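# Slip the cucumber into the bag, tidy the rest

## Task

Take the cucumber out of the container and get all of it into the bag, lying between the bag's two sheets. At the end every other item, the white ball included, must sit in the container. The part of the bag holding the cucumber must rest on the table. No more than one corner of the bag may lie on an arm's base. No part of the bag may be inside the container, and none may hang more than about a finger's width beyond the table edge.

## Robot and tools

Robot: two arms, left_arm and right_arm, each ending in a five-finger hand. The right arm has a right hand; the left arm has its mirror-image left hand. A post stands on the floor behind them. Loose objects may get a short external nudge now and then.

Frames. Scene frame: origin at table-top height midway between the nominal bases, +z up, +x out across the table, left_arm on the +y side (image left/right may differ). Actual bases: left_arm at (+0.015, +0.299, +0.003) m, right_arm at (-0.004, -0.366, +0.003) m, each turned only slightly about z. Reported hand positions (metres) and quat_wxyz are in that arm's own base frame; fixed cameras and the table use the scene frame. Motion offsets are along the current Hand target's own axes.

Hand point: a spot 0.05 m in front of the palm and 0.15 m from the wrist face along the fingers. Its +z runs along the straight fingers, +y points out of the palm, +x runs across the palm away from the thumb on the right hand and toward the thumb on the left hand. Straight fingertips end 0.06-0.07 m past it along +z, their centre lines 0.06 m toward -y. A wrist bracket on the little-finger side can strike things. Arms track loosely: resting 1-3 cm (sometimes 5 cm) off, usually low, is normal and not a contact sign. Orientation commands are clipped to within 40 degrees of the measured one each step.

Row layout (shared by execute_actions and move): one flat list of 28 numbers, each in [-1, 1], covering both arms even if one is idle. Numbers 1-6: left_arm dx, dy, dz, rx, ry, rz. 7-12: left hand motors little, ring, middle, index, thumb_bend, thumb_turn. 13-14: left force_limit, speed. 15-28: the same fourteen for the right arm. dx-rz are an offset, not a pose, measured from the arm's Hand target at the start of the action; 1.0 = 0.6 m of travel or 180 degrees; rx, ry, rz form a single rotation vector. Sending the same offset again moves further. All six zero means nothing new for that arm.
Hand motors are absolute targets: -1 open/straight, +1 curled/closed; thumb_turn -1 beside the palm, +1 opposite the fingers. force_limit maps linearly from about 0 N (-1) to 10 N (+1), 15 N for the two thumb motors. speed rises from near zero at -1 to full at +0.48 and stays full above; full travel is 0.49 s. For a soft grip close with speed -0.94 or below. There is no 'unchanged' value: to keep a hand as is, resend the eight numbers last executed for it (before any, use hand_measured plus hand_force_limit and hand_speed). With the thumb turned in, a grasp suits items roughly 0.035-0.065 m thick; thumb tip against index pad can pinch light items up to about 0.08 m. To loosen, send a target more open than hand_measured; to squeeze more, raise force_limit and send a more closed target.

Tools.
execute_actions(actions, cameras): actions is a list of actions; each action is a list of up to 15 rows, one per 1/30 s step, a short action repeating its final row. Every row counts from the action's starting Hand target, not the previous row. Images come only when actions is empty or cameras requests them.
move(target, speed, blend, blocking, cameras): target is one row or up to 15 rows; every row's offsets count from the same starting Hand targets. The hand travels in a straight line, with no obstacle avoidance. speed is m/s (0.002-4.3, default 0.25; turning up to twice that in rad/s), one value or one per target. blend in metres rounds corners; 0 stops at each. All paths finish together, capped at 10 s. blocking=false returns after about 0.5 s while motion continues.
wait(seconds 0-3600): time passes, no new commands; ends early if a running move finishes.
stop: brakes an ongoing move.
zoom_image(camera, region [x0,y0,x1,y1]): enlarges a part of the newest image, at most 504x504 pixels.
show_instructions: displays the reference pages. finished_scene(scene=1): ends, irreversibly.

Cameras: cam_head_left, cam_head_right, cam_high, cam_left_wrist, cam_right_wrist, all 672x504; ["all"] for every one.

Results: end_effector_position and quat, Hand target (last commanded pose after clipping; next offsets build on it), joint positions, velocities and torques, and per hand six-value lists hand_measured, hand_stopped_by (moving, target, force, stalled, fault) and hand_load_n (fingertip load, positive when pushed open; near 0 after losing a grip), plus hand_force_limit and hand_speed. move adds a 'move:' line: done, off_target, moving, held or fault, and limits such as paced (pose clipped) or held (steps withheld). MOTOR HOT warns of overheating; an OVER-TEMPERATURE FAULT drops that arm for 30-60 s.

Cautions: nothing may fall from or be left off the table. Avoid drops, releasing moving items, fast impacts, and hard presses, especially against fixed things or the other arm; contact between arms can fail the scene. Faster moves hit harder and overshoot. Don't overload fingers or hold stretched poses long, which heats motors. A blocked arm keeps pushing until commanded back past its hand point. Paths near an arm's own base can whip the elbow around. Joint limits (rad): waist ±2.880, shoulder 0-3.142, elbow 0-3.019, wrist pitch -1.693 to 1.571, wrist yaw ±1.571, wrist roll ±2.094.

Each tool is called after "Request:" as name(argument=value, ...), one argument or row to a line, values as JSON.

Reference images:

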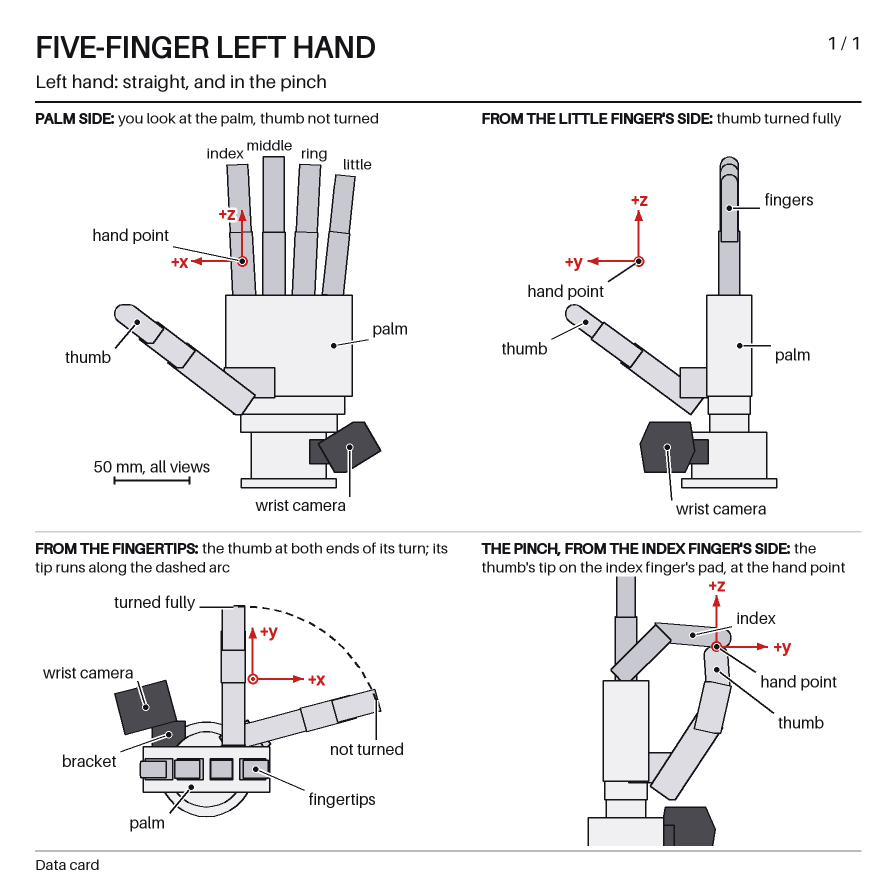

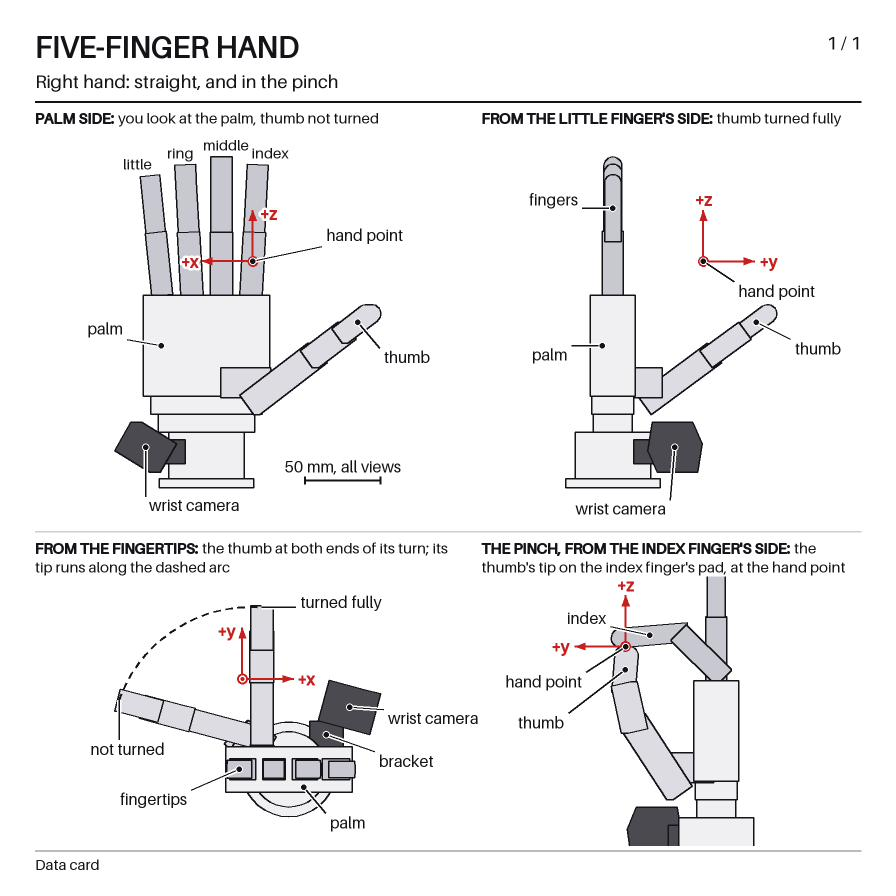

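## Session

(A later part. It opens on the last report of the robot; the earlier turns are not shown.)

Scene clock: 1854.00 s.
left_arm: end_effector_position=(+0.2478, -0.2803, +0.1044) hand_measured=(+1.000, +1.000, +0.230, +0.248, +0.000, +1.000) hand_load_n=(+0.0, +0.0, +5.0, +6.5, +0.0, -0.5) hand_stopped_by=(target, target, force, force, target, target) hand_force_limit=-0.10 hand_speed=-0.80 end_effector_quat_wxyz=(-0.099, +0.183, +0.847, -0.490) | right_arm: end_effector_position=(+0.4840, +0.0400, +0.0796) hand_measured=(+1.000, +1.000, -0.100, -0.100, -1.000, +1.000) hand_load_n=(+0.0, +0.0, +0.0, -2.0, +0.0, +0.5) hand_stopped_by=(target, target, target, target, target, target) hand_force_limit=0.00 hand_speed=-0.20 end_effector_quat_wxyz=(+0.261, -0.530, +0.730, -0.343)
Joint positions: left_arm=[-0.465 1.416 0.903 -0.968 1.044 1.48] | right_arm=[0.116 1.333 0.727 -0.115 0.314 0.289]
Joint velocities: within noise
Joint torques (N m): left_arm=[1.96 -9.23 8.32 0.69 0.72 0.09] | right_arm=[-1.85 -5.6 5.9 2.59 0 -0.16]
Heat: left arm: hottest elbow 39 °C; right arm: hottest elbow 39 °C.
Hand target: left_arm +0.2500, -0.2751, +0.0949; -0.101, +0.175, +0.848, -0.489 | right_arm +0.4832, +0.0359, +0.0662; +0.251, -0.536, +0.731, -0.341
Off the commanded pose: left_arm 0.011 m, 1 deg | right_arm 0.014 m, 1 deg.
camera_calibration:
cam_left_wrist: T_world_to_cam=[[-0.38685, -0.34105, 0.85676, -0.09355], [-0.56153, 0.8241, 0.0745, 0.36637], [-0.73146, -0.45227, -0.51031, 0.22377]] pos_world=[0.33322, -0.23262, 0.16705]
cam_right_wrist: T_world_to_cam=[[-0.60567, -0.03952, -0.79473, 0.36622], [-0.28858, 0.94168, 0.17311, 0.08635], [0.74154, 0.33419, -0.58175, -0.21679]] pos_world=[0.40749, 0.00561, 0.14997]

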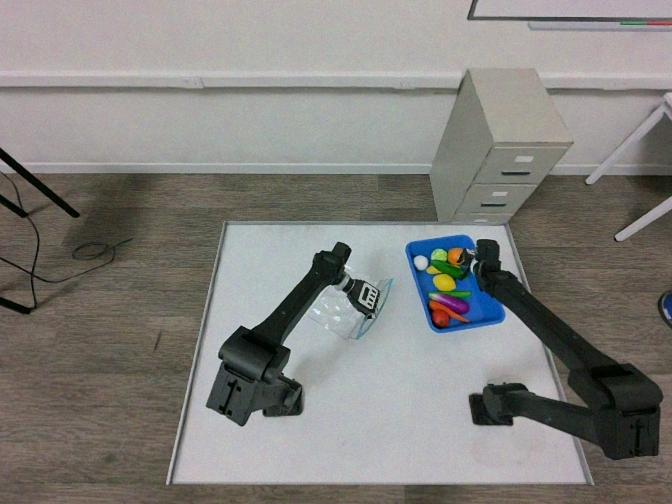

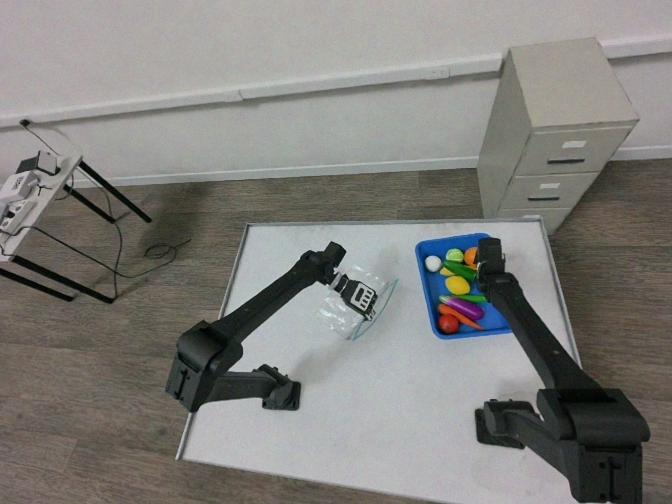

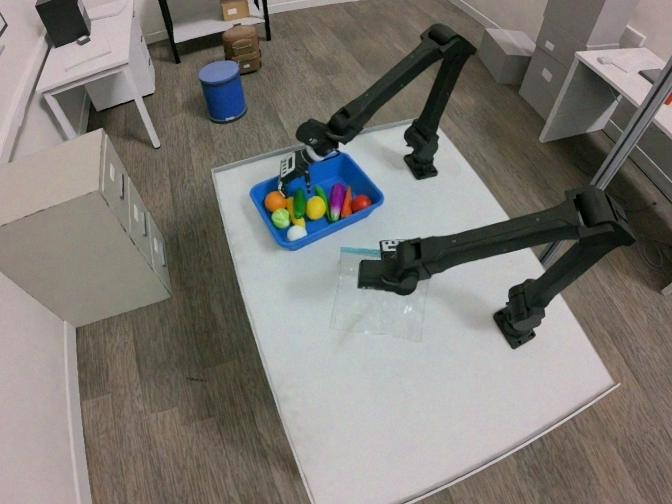

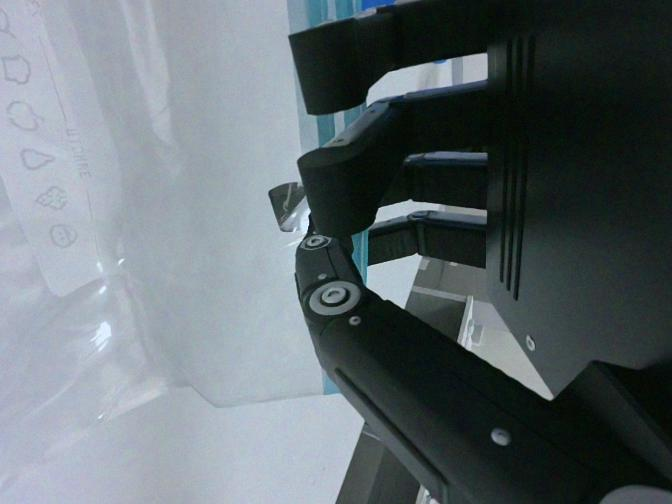

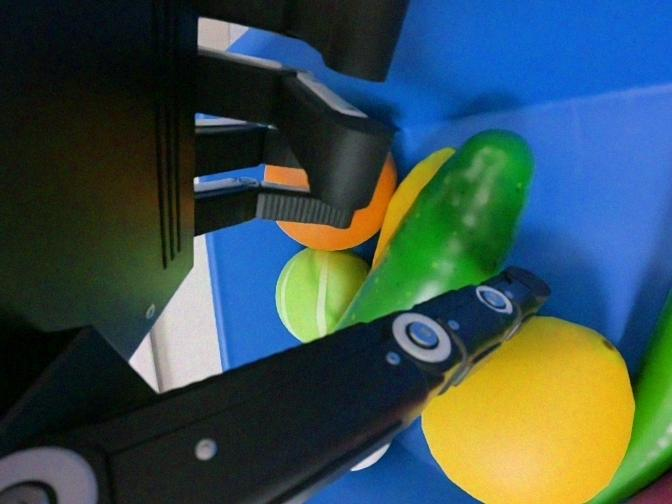

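Request:
zoom_image(
  camera="cam_high",
  region=[230, 120, 400, 260],
)

Request:
zoom_image(
  camera="cam_head_left",
  region=[390, 220, 530, 340],
)

Request:
zoom_image(
  camera="cam_head_right",
  region=[400, 220, 540, 350],
)

Scaled by 2.965.

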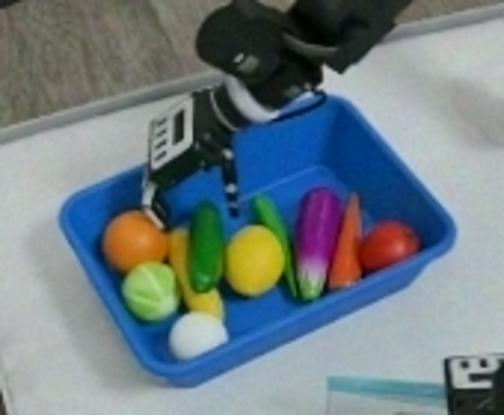

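Scaled by 3.600.

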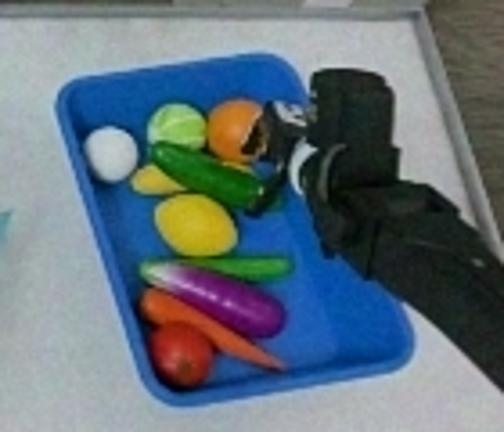

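Scaled by 3.600.

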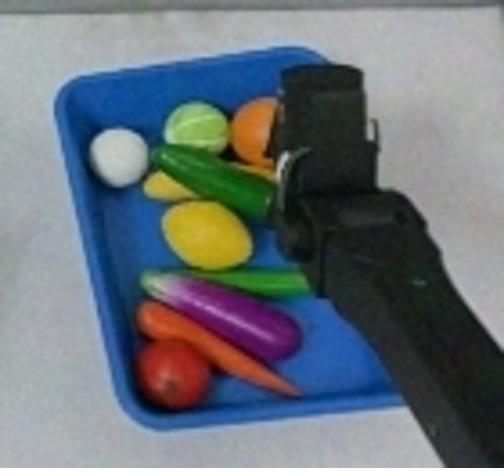

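Request:
move(
  target=[0,0,0,0,0,0, 1,1,0.4,0.4,0.0,1,-0.1,-0.8, 0.0125,-0.0323,-0.0362,0,0,0, 1,1,-0.1,-0.1,-1,1,0,-0.2],
  speed=0.06,
  cameras=["cam_right_wrist"],
)

Scene clock: 1950.47 s.
left_arm: end_effector_position=(+0.2478, -0.2803, +0.1044) hand_measured=(+1.000, +1.000, +0.230, +0.248, +0.000, +1.000) hand_load_n=(+0.0, +0.0, +4.5, +6.5, +0.0, -0.5) hand_stopped_by=(target, target, force, force, target, target) hand_force_limit=-0.10 hand_speed=-0.80 end_effector_quat_wxyz=(-0.099, +0.183, +0.847, -0.490) | right_arm: end_effector_position=(+0.4705, +0.0330, +0.0811) hand_measured=(+1.000, +1.000, -0.100, -0.100, -1.000, +1.000) hand_load_n=(+0.0, +0.0, +0.0, +0.0, +0.0, +0.0) hand_stopped_by=(target, target, target, target, target, target) hand_force_limit=0.00 hand_speed=-0.20 end_effector_quat_wxyz=(+0.244, -0.537, +0.735, -0.334)
Joint positions: left_arm=[-0.465 1.416 0.903 -0.968 1.044 1.48] | right_arm=[0.101 1.304 0.727 -0.184 0.304 0.278]
Joint torques (N m): left_arm=[1.96 -9.64 8.4 0.76 0.72 0.08] | right_arm=[-1.85 -8.12 7.72 1.62 -0.01 -0.14]
Heat: left arm: hottest elbow 39 °C; right arm: hottest elbow 37 °C.
Hand target: left_arm +0.2500, -0.2751, +0.0949; -0.101, +0.175, +0.848, -0.489 | right_arm +0.4768, +0.0300, +0.0948; +0.250, -0.536, +0.731, -0.341
Off the commanded pose: left_arm 0.011 m, 1 deg | right_arm 0.016 m, 1 deg.
move: off_target (right_arm)
cam_right_wrist: T_world_to_cam=[[-0.63868, -0.04362, -0.76823, 0.37241], [-0.28091, 0.9427, 0.18001, 0.08458], [0.71636, 0.33077, -0.61434, -0.1889]] pos_world=[0.39693, -0.001, 0.15482]

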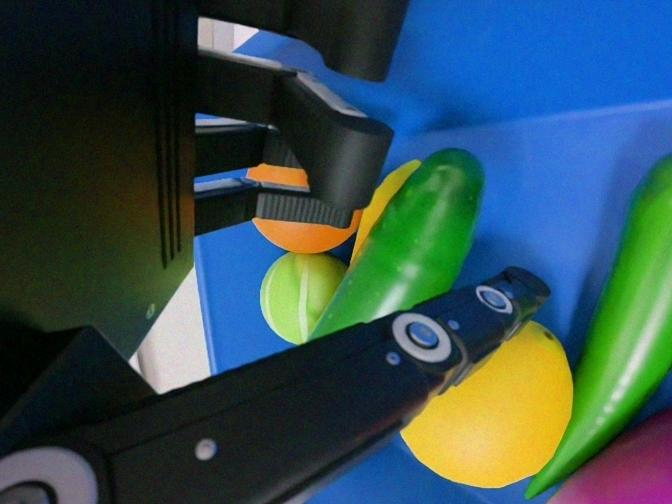

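Request:
move(
  target=[0,0,0,0,0,0, 1,1,0.4,0.4,0.0,1,-0.1,-0.8, -0.0011,0.0486,0.0453,0,0,0, 1,1,-0.1,-0.1,-1,1,0,-0.2],
  speed=0.05,
  cameras=["cam_right_wrist"],
)

Scene clock: 1962.50 s.
left_arm: end_effector_position=(+0.2478, -0.2803, +0.1044) hand_measured=(+1.000, +1.000, +0.230, +0.248, +0.000, +1.000) hand_load_n=(+0.0, +0.0, +4.5, +6.5, +0.0, +0.0) hand_stopped_by=(target, target, force, force, target, target) hand_force_limit=-0.10 hand_speed=-0.80 end_effector_quat_wxyz=(-0.099, +0.183, +0.847, -0.490) | right_arm: end_effector_position=(+0.4776, +0.0344, +0.0620) hand_measured=(+1.000, +1.000, -0.100, -0.100, -1.000, +1.000) hand_load_n=(+0.0, +0.0, +0.0, +0.0, +0.0, +0.0) hand_stopped_by=(target, target, target, target, target, target) hand_force_limit=0.00 hand_speed=-0.20 end_effector_quat_wxyz=(+0.255, -0.534, +0.731, -0.339)
Joint positions: left_arm=[-0.465 1.416 0.903 -0.968 1.044 1.48] | right_arm=[0.101 1.353 0.697 -0.078 0.301 0.276]
Joint torques (N m): left_arm=[2.02 -9.29 8.5 0.73 0.7 0.1] | right_arm=[-1.79 -6.3 5.9 2.69 0.1 -0.13]
Heat: left arm: hottest elbow 39 °C; right arm: hottest elbow 38 °C.
Hand target: left_arm +0.2500, -0.2751, +0.0949; -0.101, +0.175, +0.848, -0.489 | right_arm +0.4790, +0.0301, +0.0550; +0.250, -0.536, +0.731, -0.341
Off the commanded pose: left_arm 0.011 m, 1 deg | right_arm 0.008 m, 1 deg.
move: done
cam_right_wrist: T_world_to_cam=[[-0.6184, -0.04314, -0.78468, 0.35368], [-0.28903, 0.94099, 0.17606, 0.0929], [0.73078, 0.33567, -0.59438, -0.21443]] pos_world=[0.40227, -0.00018, 0.13372]

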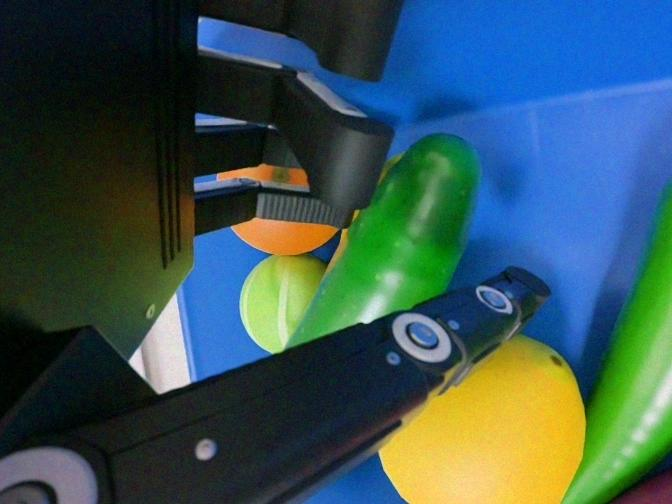

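Request:
execute_actions(
  actions=[],
  cameras=["cam_head_left", "cam_high", "cam_right_wrist"],
)

Request:
zoom_image(
  camera="cam_head_left",
  region=[410, 230, 500, 300],
)

Request:
zoom_image(
  camera="cam_high",
  region=[250, 150, 350, 250],
)

Request:
zoom_image(
  camera="cam_right_wrist",
  region=[180, 100, 580, 400],
)

Scene clock: 2004.10 s.
left_arm: end_effector_position=(+0.2478, -0.2803, +0.1044) hand_measured=(+1.000, +1.000, +0.230, +0.248, +0.000, +1.000) hand_load_n=(+0.0, +0.0, +4.5, +6.5, +0.0, -0.5) hand_stopped_by=(target, target, force, force, target, target) hand_force_limit=-0.10 hand_speed=-0.80 end_effector_quat_wxyz=(-0.099, +0.183, +0.847, -0.490) | right_arm: end_effector_position=(+0.4777, +0.0344, +0.0620) hand_measured=(+1.000, +1.000, -0.100, -0.100, -1.000, +1.000) hand_load_n=(+0.0, +0.0, +0.0, +0.0, +0.0, +0.0) hand_stopped_by=(target, target, target, target, target, target) hand_force_limit=0.00 hand_speed=-0.20 end_effector_quat_wxyz=(+0.255, -0.534, +0.731, -0.339)
Joint positions: left_arm=[-0.465 1.416 0.903 -0.968 1.044 1.48] | right_arm=[0.101 1.353 0.697 -0.077 0.301 0.276]
Joint velocities: within noise
Joint torques (N m): left_arm=[2.08 -9.23 8.35 0.77 0.72 0.11] | right_arm=[-1.67 -6.12 5.93 2.7 0.09 -0.13]
Heat: left arm: hottest elbow 39 °C; right arm: hottest elbow 36 °C.
Hand target: left_arm +0.2500, -0.2751, +0.0949; -0.101, +0.175, +0.848, -0.489 | right_arm +0.4791, +0.0301, +0.0551; +0.250, -0.536, +0.731, -0.341
Off the commanded pose: left_arm 0.011 m, 1 deg | right_arm 0.008 m, 1 deg.
camera_calibration:
cam_right_wrist: T_world_to_cam=[[-0.61814, -0.04301, -0.78489, 0.35367], [-0.28903, 0.94099, 0.17606, 0.09293], [0.731, 0.33568, -0.5941, -0.21463]] pos_world=[0.40237, -0.00018, 0.13372]
Images, in order (width x height): cam_head_left 672x504, cam_high 672x504, cam_right_wrist 672x504.

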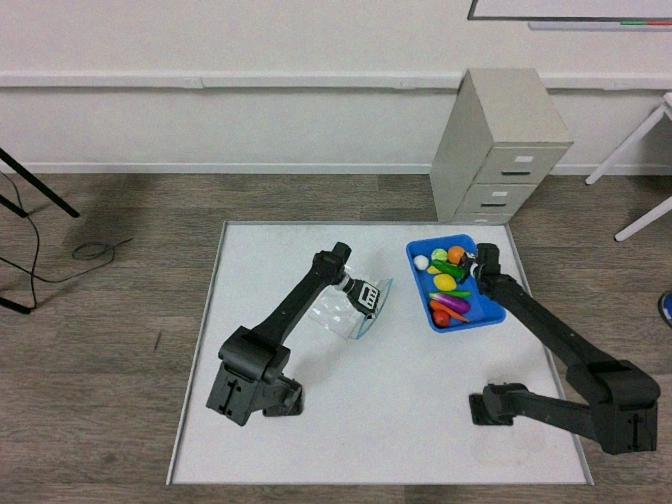

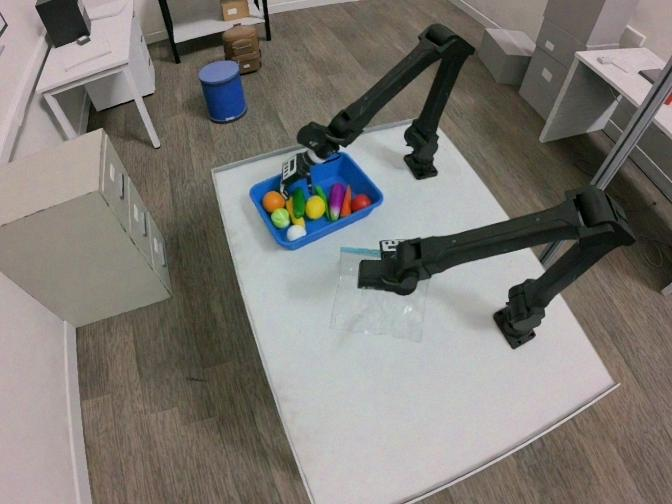

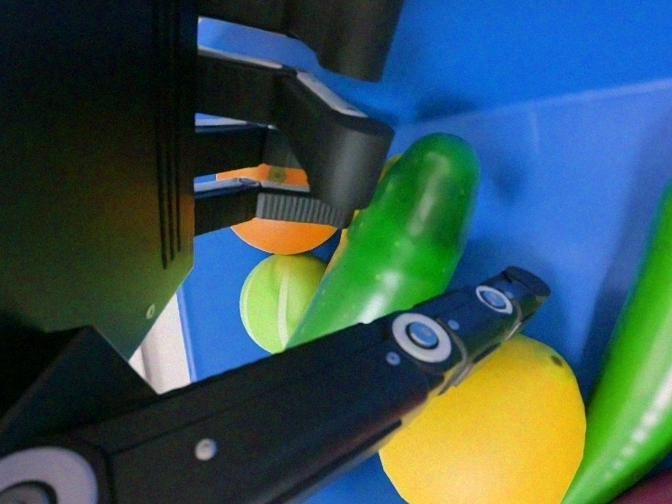

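Scaled by 5.600.

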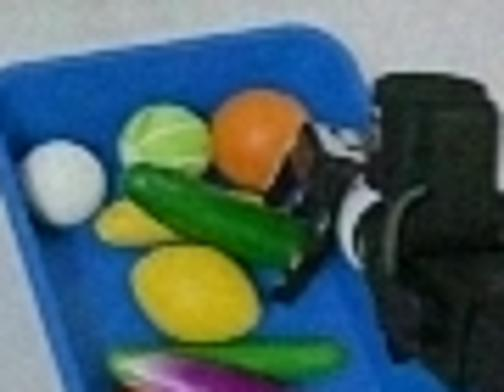

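Scaled by 5.040.

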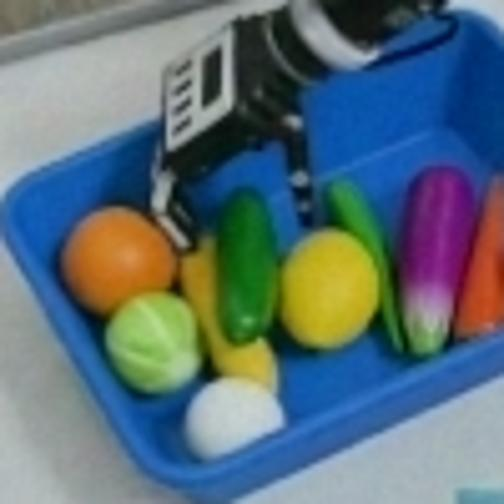

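Scaled by 1.260.

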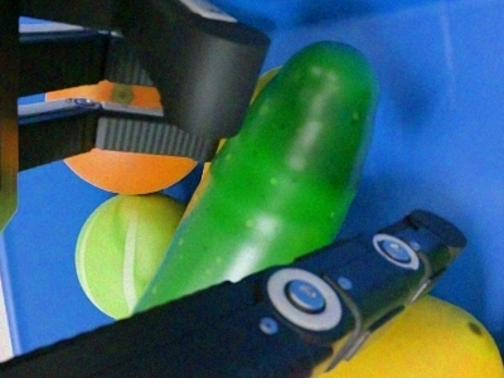

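Request:
move(
  target=[0,0,0,0,0,0, 1,1,0.4,0.4,0.0,1,-0.1,-0.8, 0.0063,0.0214,0.0069,0,0,0, 1,1,-0.1,-0.1,-1,1,0,-0.2],
  speed=0.04,
  cameras=["cam_right_wrist", "cam_high"],
)

Request:
zoom_image(
  camera="cam_high",
  region=[250, 150, 350, 250],
)

Scene clock: 2112.20 s.
left_arm: end_effector_position=(+0.2478, -0.2803, +0.1044) hand_measured=(+1.000, +1.000, +0.230, +0.248, +0.000, +1.000) hand_load_n=(+0.0, +0.0, +4.5, +6.5, +0.0, -0.5) hand_stopped_by=(target, target, force, force, target, target) hand_force_limit=-0.10 hand_speed=-0.80 end_effector_quat_wxyz=(-0.099, +0.183, +0.847, -0.490) | right_arm: end_effector_position=(+0.4784, +0.0347, +0.0599) hand_measured=(+1.000, +1.000, -0.100, -0.100, -1.000, +1.000) hand_load_n=(-0.5, +0.0, +0.0, +0.0, +0.0, +0.0) hand_stopped_by=(target, target, target, target, target, target) hand_force_limit=0.00 hand_speed=-0.20 end_effector_quat_wxyz=(+0.267, -0.529, +0.728, -0.345)
Joint positions: left_arm=[-0.465 1.416 0.903 -0.968 1.044 1.48] | right_arm=[0.101 1.353 0.673 -0.024 0.299 0.276]
Joint torques (N m): left_arm=[1.67 -9.29 8.36 0.79 0.72 0.07] | right_arm=[-2.2 -5.6 5.27 2.35 0.02 -0.16]
Heat: left arm: hottest elbow 39 °C; right arm: hottest elbow 36 °C.
Hand target: left_arm +0.2500, -0.2751, +0.0949; -0.101, +0.175, +0.848, -0.489 | right_arm +0.4732, +0.0281, +0.0426; +0.251, -0.536, +0.730, -0.341
Off the commanded pose: left_arm 0.011 m, 1 deg | right_arm 0.019 m, 2 deg.
move: off_target (right_arm)
cam_right_wrist: T_world_to_cam=[[-0.59527, -0.04062, -0.8025, 0.34253], [-0.29514, 0.93996, 0.17135, 0.09639], [0.74736, 0.33885, -0.57152, -0.2258]] pos_world=[0.4011, -0.00017, 0.12932]
Images, in order (width x height): cam_high 672x504, cam_right_wrist 672x504.

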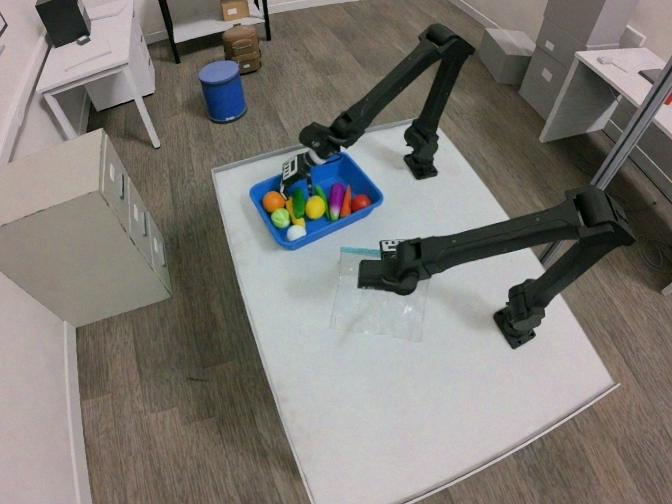

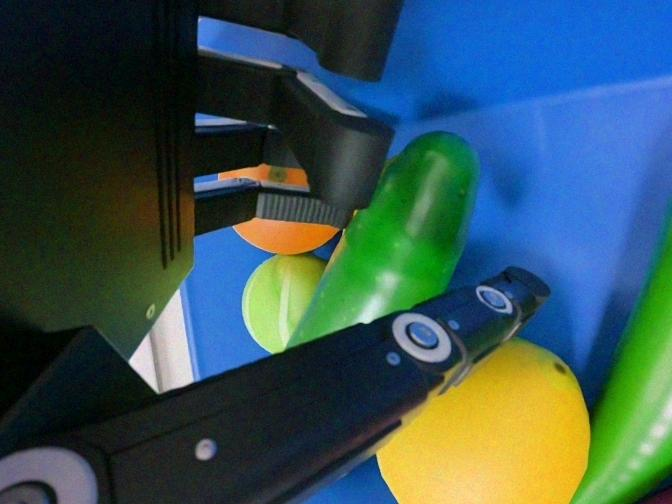

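Scaled by 5.040.

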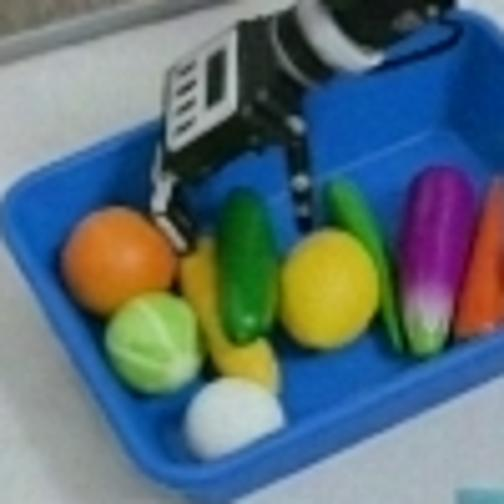

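Request:
execute_actions(
  actions=[
    [[0,0,0,0,0,0, 1,1,0.4,0.4,0.0,1,-0.1,-0.8, 0,0,0,0,0,0, 1,1,-0.1,-0.1,-1,1,0,-0.2]],
    [[0,0,0,0,0,0, 1,1,0.4,0.4,0.0,1,-0.1,-0.8, 0,0,0,0,0,0, 1,1,-0.1,-0.1,-1,1,0,-0.2]],
  ],
  cameras=[],
)

Scene clock: 2122.13 s.
left_arm: end_effector_position=(+0.2478, -0.2803, +0.1044) hand_measured=(+1.000, +1.000, +0.230, +0.248, +0.000, +1.000) hand_load_n=(+0.0, +0.0, +5.0, +6.5, +0.0, +0.0) hand_stopped_by=(target, target, force, force, target, target) hand_force_limit=-0.10 hand_speed=-0.80 end_effector_quat_wxyz=(-0.099, +0.183, +0.847, -0.490) | right_arm: end_effector_position=(+0.4782, +0.0347, +0.0598) hand_measured=(+1.000, +1.000, -0.100, -0.100, -1.000, +1.000) hand_load_n=(-0.5, +0.0, +0.0, +0.0, +0.0, +0.0) hand_stopped_by=(target, target, target, target, target, target) hand_force_limit=0.00 hand_speed=-0.20 end_effector_quat_wxyz=(+0.267, -0.529, +0.728, -0.345)
Joint positions: left_arm=[-0.465 1.416 0.903 -0.968 1.044 1.48] | right_arm=[0.101 1.353 0.673 -0.024 0.299 0.276]
Joint torques (N m): left_arm=[2.14 -9.47 8.4 0.72 0.71 0.09] | right_arm=[-2.14 -5.42 5.24 2.3 0.01 -0.16]
Heat: left arm: hottest elbow 39 °C; right arm: hottest elbow 36 °C.
Hand target: left_arm +0.2500, -0.2751, +0.0949; -0.101, +0.175, +0.848, -0.489 | right_arm +0.4730, +0.0281, +0.0424; +0.250, -0.536, +0.731, -0.341
Off the commanded pose: left_arm 0.011 m, 1 deg | right_arm 0.019 m, 2 deg.

Request:
move(
  target=[
    [0,0,0,0,0,0, 1,1,0.4,0.4,0.0,1,-0.1,-0.8, 0.0032,-0.055,-0.0448,0,0,0, 1,1,-0.1,-0.1,-1,1,0,-0.2],
    [0,0,0,0,0,0, 1,1,0.4,0.4,0.0,1,-0.1,-0.8, 0.0032,0.0023,0.0033,0,0,0, 1,1,-0.1,-0.1,-1,1,0,-0.2],
  ],
  speed=0.05,
  cameras=["cam_right_wrist", "cam_high"],
)

Request:
zoom_image(
  camera="cam_high",
  region=[250, 150, 350, 250],
)

Scene clock: 2141.73 s.
left_arm: end_effector_position=(+0.2478, -0.2803, +0.1044) hand_measured=(+1.000, +1.000, +0.230, +0.248, +0.000, +1.000) hand_load_n=(+0.0, +0.5, +5.0, +6.5, +0.0, +0.0) hand_stopped_by=(target, target, force, force, target, target) hand_force_limit=-0.10 hand_speed=-0.80 end_effector_quat_wxyz=(-0.099, +0.183, +0.847, -0.490) | right_arm: end_effector_position=(+0.4786, +0.0321, +0.0588) hand_measured=(+1.000, +1.000, -0.100, -0.100, -1.000, +1.000) hand_load_n=(-0.5, +0.0, +0.0, +0.0, +0.0, +0.0) hand_stopped_by=(target, target, target, target, target, target) hand_force_limit=0.00 hand_speed=-0.20 end_effector_quat_wxyz=(+0.268, -0.528, +0.728, -0.345)
Joint positions: left_arm=[-0.465 1.416 0.903 -0.968 1.044 1.48] | right_arm=[0.094 1.355 0.669 -0.015 0.294 0.273]
Joint torques (N m): left_arm=[1.96 -9.41 8.34 0.73 0.71 0.08] | right_arm=[-1.85 -5.07 5.34 2.41 0.07 -0.18]
Heat: left arm: hottest elbow 39 °C; right arm: hottest elbow 36 °C.
Hand target: left_arm +0.2500, -0.2751, +0.0949; -0.101, +0.175, +0.848, -0.489 | right_arm +0.4732, +0.0261, +0.0403; +0.251, -0.536, +0.730, -0.341
Off the commanded pose: left_arm 0.011 m, 1 deg | right_arm 0.020 m, 2 deg.
move: off_target (right_arm)
cam_right_wrist: T_world_to_cam=[[-0.59341, -0.03845, -0.80398, 0.34062], [-0.29427, 0.94008, 0.17223, 0.09869], [0.74918, 0.33879, -0.56917, -0.22669]] pos_world=[0.401, -0.00288, 0.12783]
Images, in order (width x height): cam_high 672x504, cam_right_wrist 672x504.

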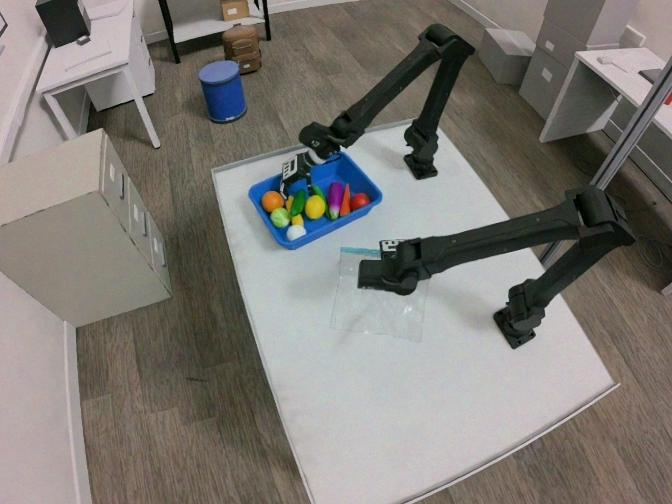

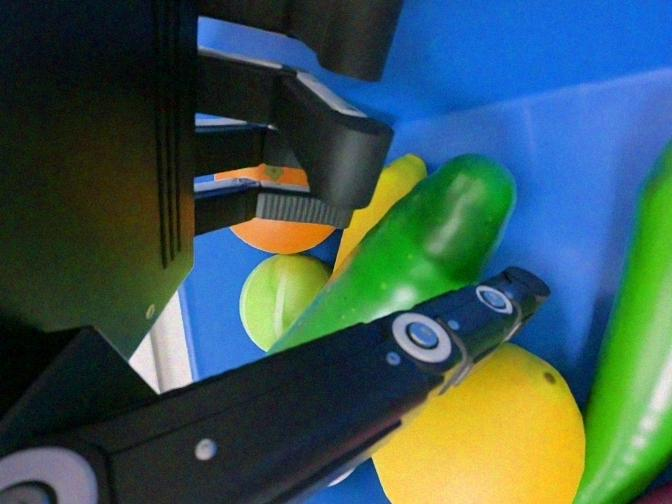

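Scaled by 5.040.

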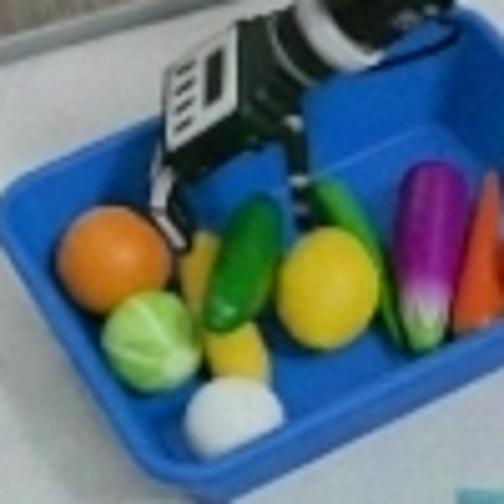

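Request:
zoom_image(
  camera="cam_right_wrist",
  region=[240, 120, 560, 360],
)

Scaled by 1.575.

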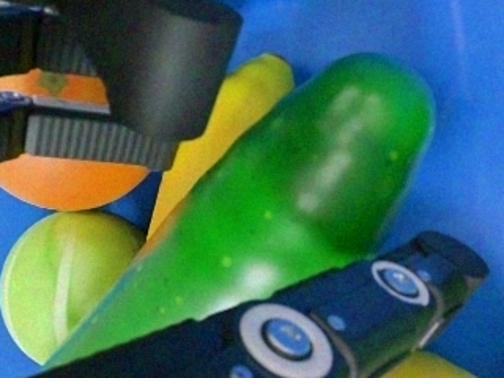

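Request:
move(
  target=[
    [0,0,0,0,0,0, 1,1,0.4,0.4,0.0,1,-0.1,-0.8, 0.024,-0.0583,-0.0464,0,0,0, 1,1,-0.1,-0.1,-0.85,1,0,-0.2],
    [0,0,0,0,0,0, 1,1,0.4,0.4,0.0,1,-0.1,-0.8, 0.024,0.0043,0.0061,0,0,0, 1,1,-0.1,-0.1,-0.85,1,0,-0.2],
  ],
  speed=0.06,
  cameras=["cam_right_wrist", "cam_high"],
)

Request:
zoom_image(
  camera="cam_high",
  region=[250, 150, 350, 250],
)

Scene clock: 2275.43 s.
left_arm: end_effector_position=(+0.2478, -0.2803, +0.1044) hand_measured=(+1.000, +1.000, +0.230, +0.248, +0.000, +1.000) hand_load_n=(+0.0, +0.0, +4.5, +6.5, +0.5, -0.5) hand_stopped_by=(target, target, force, force, target, target) hand_force_limit=-0.10 hand_speed=-0.80 end_effector_quat_wxyz=(-0.099, +0.183, +0.847, -0.490) | right_arm: end_effector_position=(+0.4758, +0.0178, +0.0560) hand_measured=(+1.000, +1.000, -0.100, -0.100, -0.850, +1.000) hand_load_n=(-0.5, +0.0, +0.0, +1.0, +1.5, -1.5) hand_stopped_by=(target, target, target, target, target, target) hand_force_limit=0.00 hand_speed=-0.20 end_effector_quat_wxyz=(+0.269, -0.527, +0.728, -0.347)
Joint positions: left_arm=[-0.465 1.416 0.903 -0.968 1.044 1.48] | right_arm=[0.055 1.351 0.652 0.008 0.265 0.246]
Joint torques (N m): left_arm=[2.02 -9.47 8.38 0.73 0.73 0.08] | right_arm=[-2.02 -4.95 5.12 2.37 0.04 -0.17]
Heat: left arm: hottest elbow 39 °C; right arm: hottest elbow 35 °C.
Hand target: left_arm +0.2500, -0.2751, +0.0949; -0.101, +0.175, +0.848, -0.489 | right_arm +0.4699, +0.0120, +0.0359; +0.250, -0.536, +0.731, -0.341
Off the commanded pose: left_arm 0.011 m, 1 deg | right_arm 0.022 m, 2 deg.
move: off_target (right_arm)
cam_right_wrist: T_world_to_cam=[[-0.59071, -0.03962, -0.80591, 0.3351], [-0.29489, 0.9403, 0.16991, 0.11224], [0.75107, 0.33802, -0.56713, -0.22243]] pos_world=[0.39811, -0.01708, 0.12484]
Images, in order (width x height): cam_high 672x504, cam_right_wrist 672x504.

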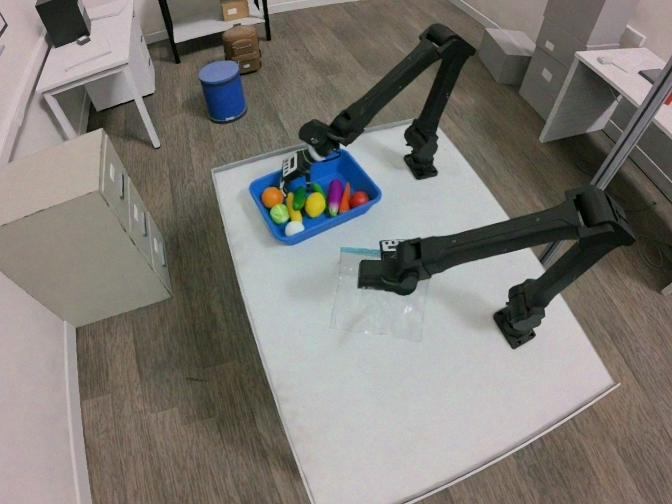

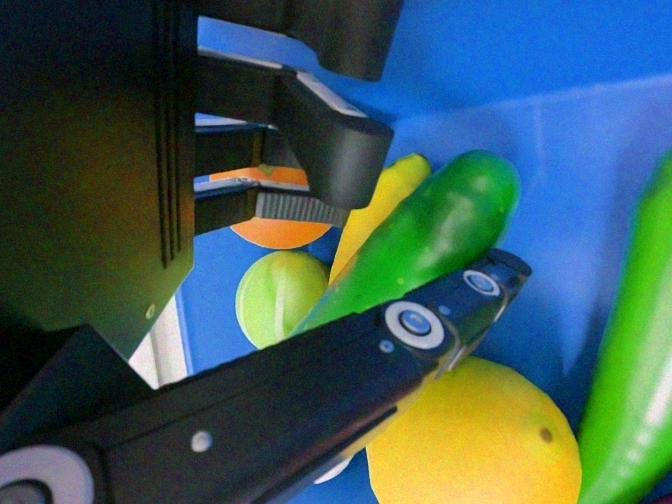

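Scaled by 5.040.

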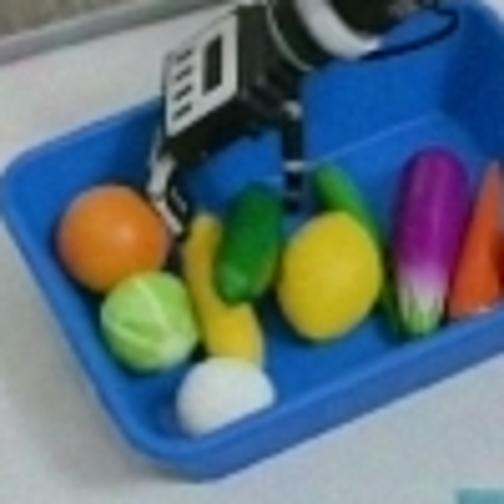

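Request:
move(
  target=[0,0,0,0,0,0, 1,1,0.4,0.4,0.0,1,-0.1,-0.8, 0,-0.1277,-0.1072,0,0,0, 1,1,-0.1,-0.1,-0.85,1,0,-0.2],
  speed=0.1,
  cameras=["cam_right_wrist", "cam_high", "cam_head_left"],
)

Request:
zoom_image(
  camera="cam_high",
  region=[240, 140, 400, 260],
)

Request:
zoom_image(
  camera="cam_head_left",
  region=[395, 225, 515, 345],
)

Scene clock: 2408.83 s.
left_arm: end_effector_position=(+0.2478, -0.2803, +0.1044) hand_measured=(+1.000, +1.000, +0.230, +0.248, +0.000, +1.000) hand_load_n=(+0.5, +0.0, +5.0, +6.5, +0.0, -0.5) hand_stopped_by=(target, target, force, force, target, target) hand_force_limit=-0.10 hand_speed=-0.80 end_effector_quat_wxyz=(-0.099, +0.183, +0.847, -0.490) | right_arm: end_effector_position=(+0.4566, +0.0155, +0.1133) hand_measured=(+1.000, +1.000, -0.100, -0.100, -0.850, +1.000) hand_load_n=(+0.0, +0.0, +0.0, +0.0, +0.0, +0.0) hand_stopped_by=(target, target, target, target, target, target) hand_force_limit=0.00 hand_speed=-0.20 end_effector_quat_wxyz=(+0.239, -0.541, +0.737, -0.328)
Joint positions: left_arm=[-0.465 1.416 0.903 -0.968 1.044 1.48] | right_arm=[0.052 1.214 0.754 -0.308 0.265 0.244]
Joint torques (N m): left_arm=[2.37 -9.58 8.36 0.68 0.7 0.09] | right_arm=[-1.73 -7.3 9.55 1.59 0.11 -0.14]
Heat: left arm: hottest elbow 39 °C; right arm: hottest elbow 34 °C.
Hand target: left_arm +0.2500, -0.2751, +0.0949; -0.101, +0.175, +0.848, -0.489 | right_arm +0.4697, +0.0120, +0.1358; +0.250, -0.536, +0.731, -0.341
Off the commanded pose: left_arm 0.011 m, 1 deg | right_arm 0.026 m, 2 deg.
move: off_target (right_arm)
cam_right_wrist: T_world_to_cam=[[-0.65109, -0.04339, -0.75776, 0.39198], [-0.28027, 0.94155, 0.1869, 0.09033], [0.70535, 0.33407, -0.6252, -0.14713]] pos_world=[0.38431, -0.01889, 0.18816]
Images, in order (width x height): cam_head_left 672x504, cam_high 672x504, cam_right_wrist 672x504.

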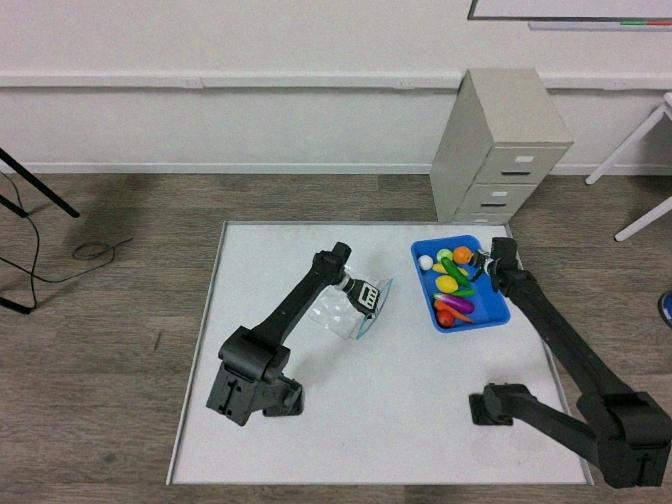

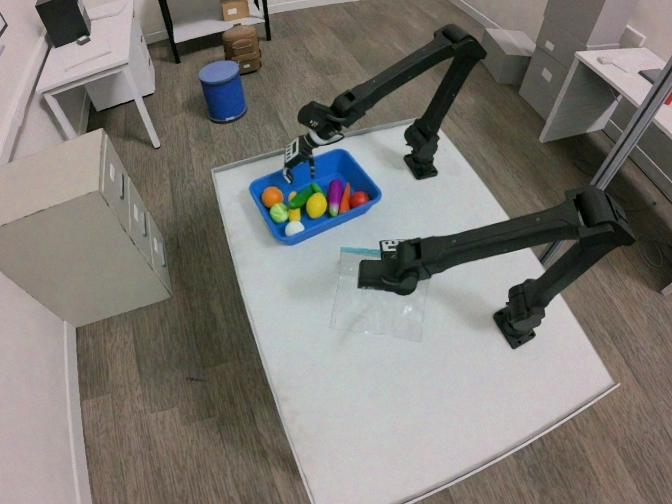

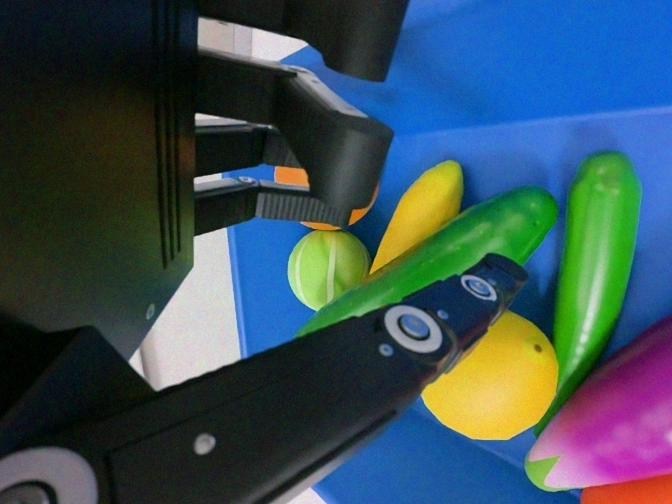

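Scaled by 3.150.

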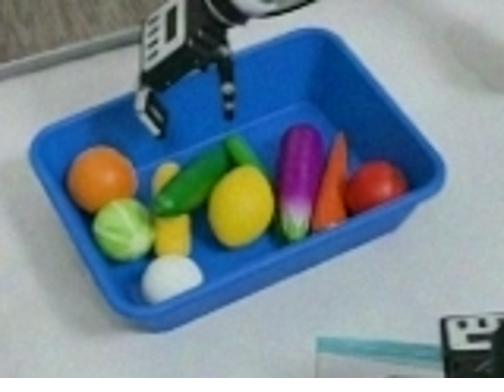

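Scaled by 4.200.

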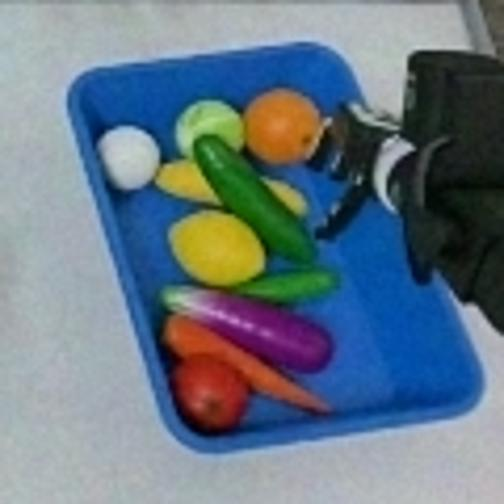

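Request:
zoom_image(
  camera="cam_right_wrist",
  region=[280, 140, 600, 380],
)

Scaled by 1.575.

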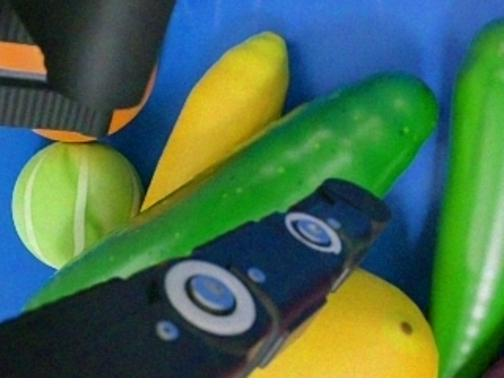

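Request:
move(
  target=[0,0,0,0,0,0, 1,1,0.4,0.4,0.0,1,-0.1,-0.8, 0.0177,0.0484,-0.0038,0.0222,0.0772,0.1709, 1,1,-0.1,-0.1,-0.8,1,0,-0.2],
  speed=0.12,
  cameras=["cam_right_wrist", "cam_high", "cam_head_left"],
)

Request:
zoom_image(
  camera="cam_high",
  region=[240, 140, 400, 260],
)

Request:
zoom_image(
  camera="cam_head_left",
  region=[395, 225, 515, 345],
)

Scene clock: 2582.60 s.
left_arm: end_effector_position=(+0.2478, -0.2803, +0.1044) hand_measured=(+1.000, +1.000, +0.230, +0.248, +0.000, +1.000) hand_load_n=(+0.0, +0.5, +5.0, +6.5, +0.0, -0.5) hand_stopped_by=(target, target, force, force, target, target) hand_force_limit=-0.10 hand_speed=-0.80 end_effector_quat_wxyz=(-0.099, +0.183, +0.847, -0.490) | right_arm: end_effector_position=(+0.4471, +0.0049, +0.1085) hand_measured=(+1.000, +1.000, -0.100, -0.100, -0.800, +1.000) hand_load_n=(+0.0, +0.0, +0.0, +0.0, +0.0, +0.0) hand_stopped_by=(target, target, target, target, target, target) hand_force_limit=0.00 hand_speed=-0.20 end_effector_quat_wxyz=(+0.254, -0.275, +0.859, -0.350)
Joint positions: left_arm=[-0.465 1.416 0.903 -0.968 1.044 1.48] | right_arm=[0.12 1.174 0.671 -0.329 0.563 0.848]
Joint torques (N m): left_arm=[2.08 -9.41 8.39 0.68 0.73 0.08] | right_arm=[-0.5 -6.65 6.76 1.36 0.24 0.16]
Heat: left arm: hottest elbow 39 °C; right arm: hottest elbow 42 °C.
Hand target: left_arm +0.2500, -0.2751, +0.0949; -0.101, +0.175, +0.848, -0.489 | right_arm +0.4472, +0.0080, +0.1152; +0.261, -0.270, +0.859, -0.349
Off the commanded pose: left_arm 0.011 m, 1 deg | right_arm 0.007 m, 1 deg.
move: done
cam_right_wrist: T_world_to_cam=[[-0.41914, 0.40598, -0.8121, 0.28171], [0.18097, 0.91387, 0.36345, -0.12675], [0.8897, 0.00537, -0.4565, -0.23894]] pos_world=[0.3536, 0.00275, 0.16576]
Images, in order (width x height): cam_head_left 672x504, cam_high 672x504, cam_right_wrist 672x504.

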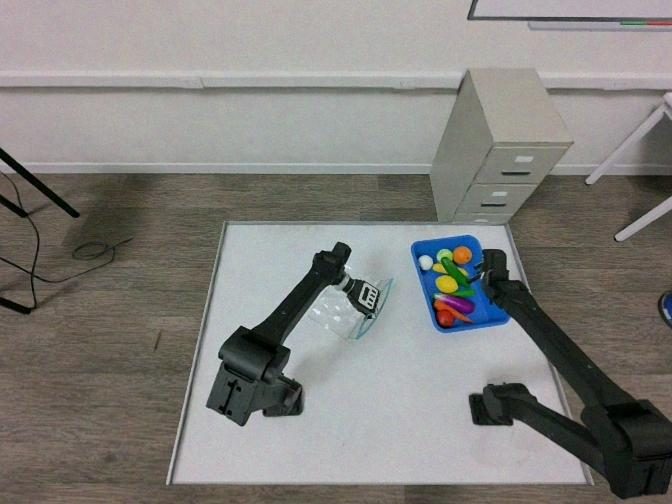

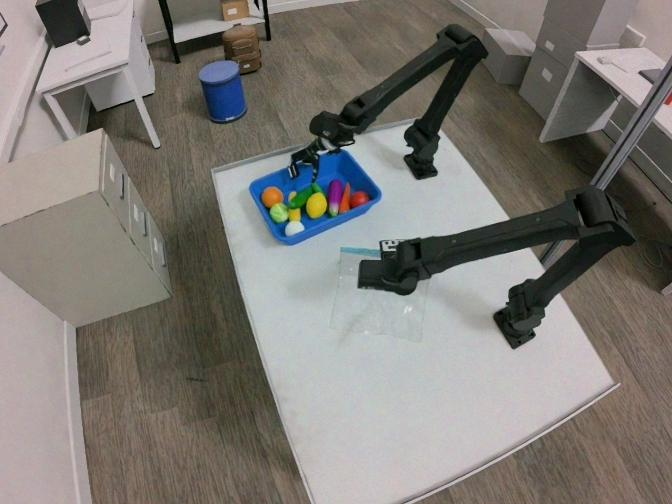

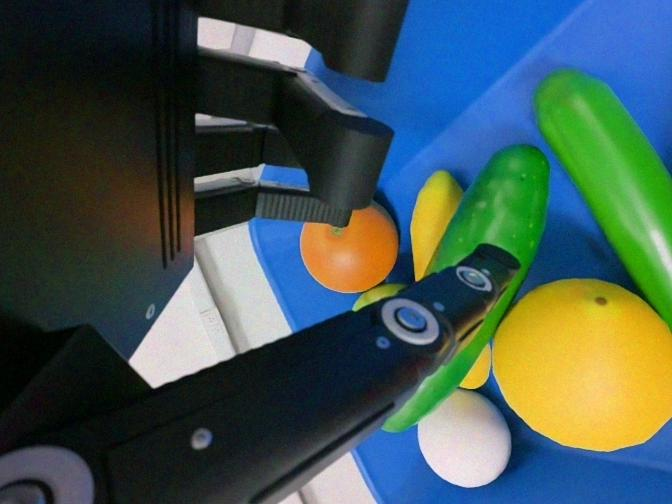

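Scaled by 3.150.

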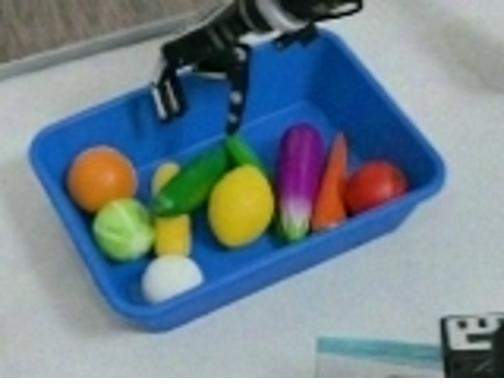

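Scaled by 4.200.

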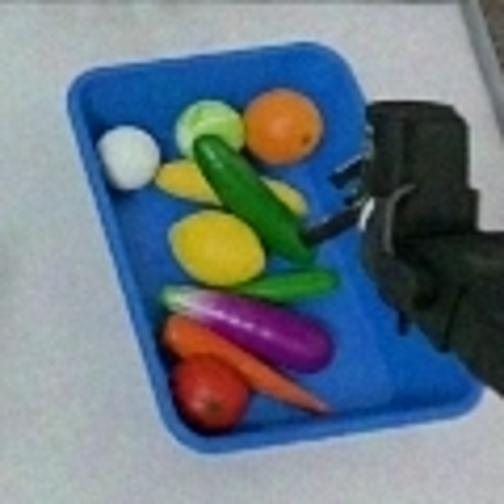

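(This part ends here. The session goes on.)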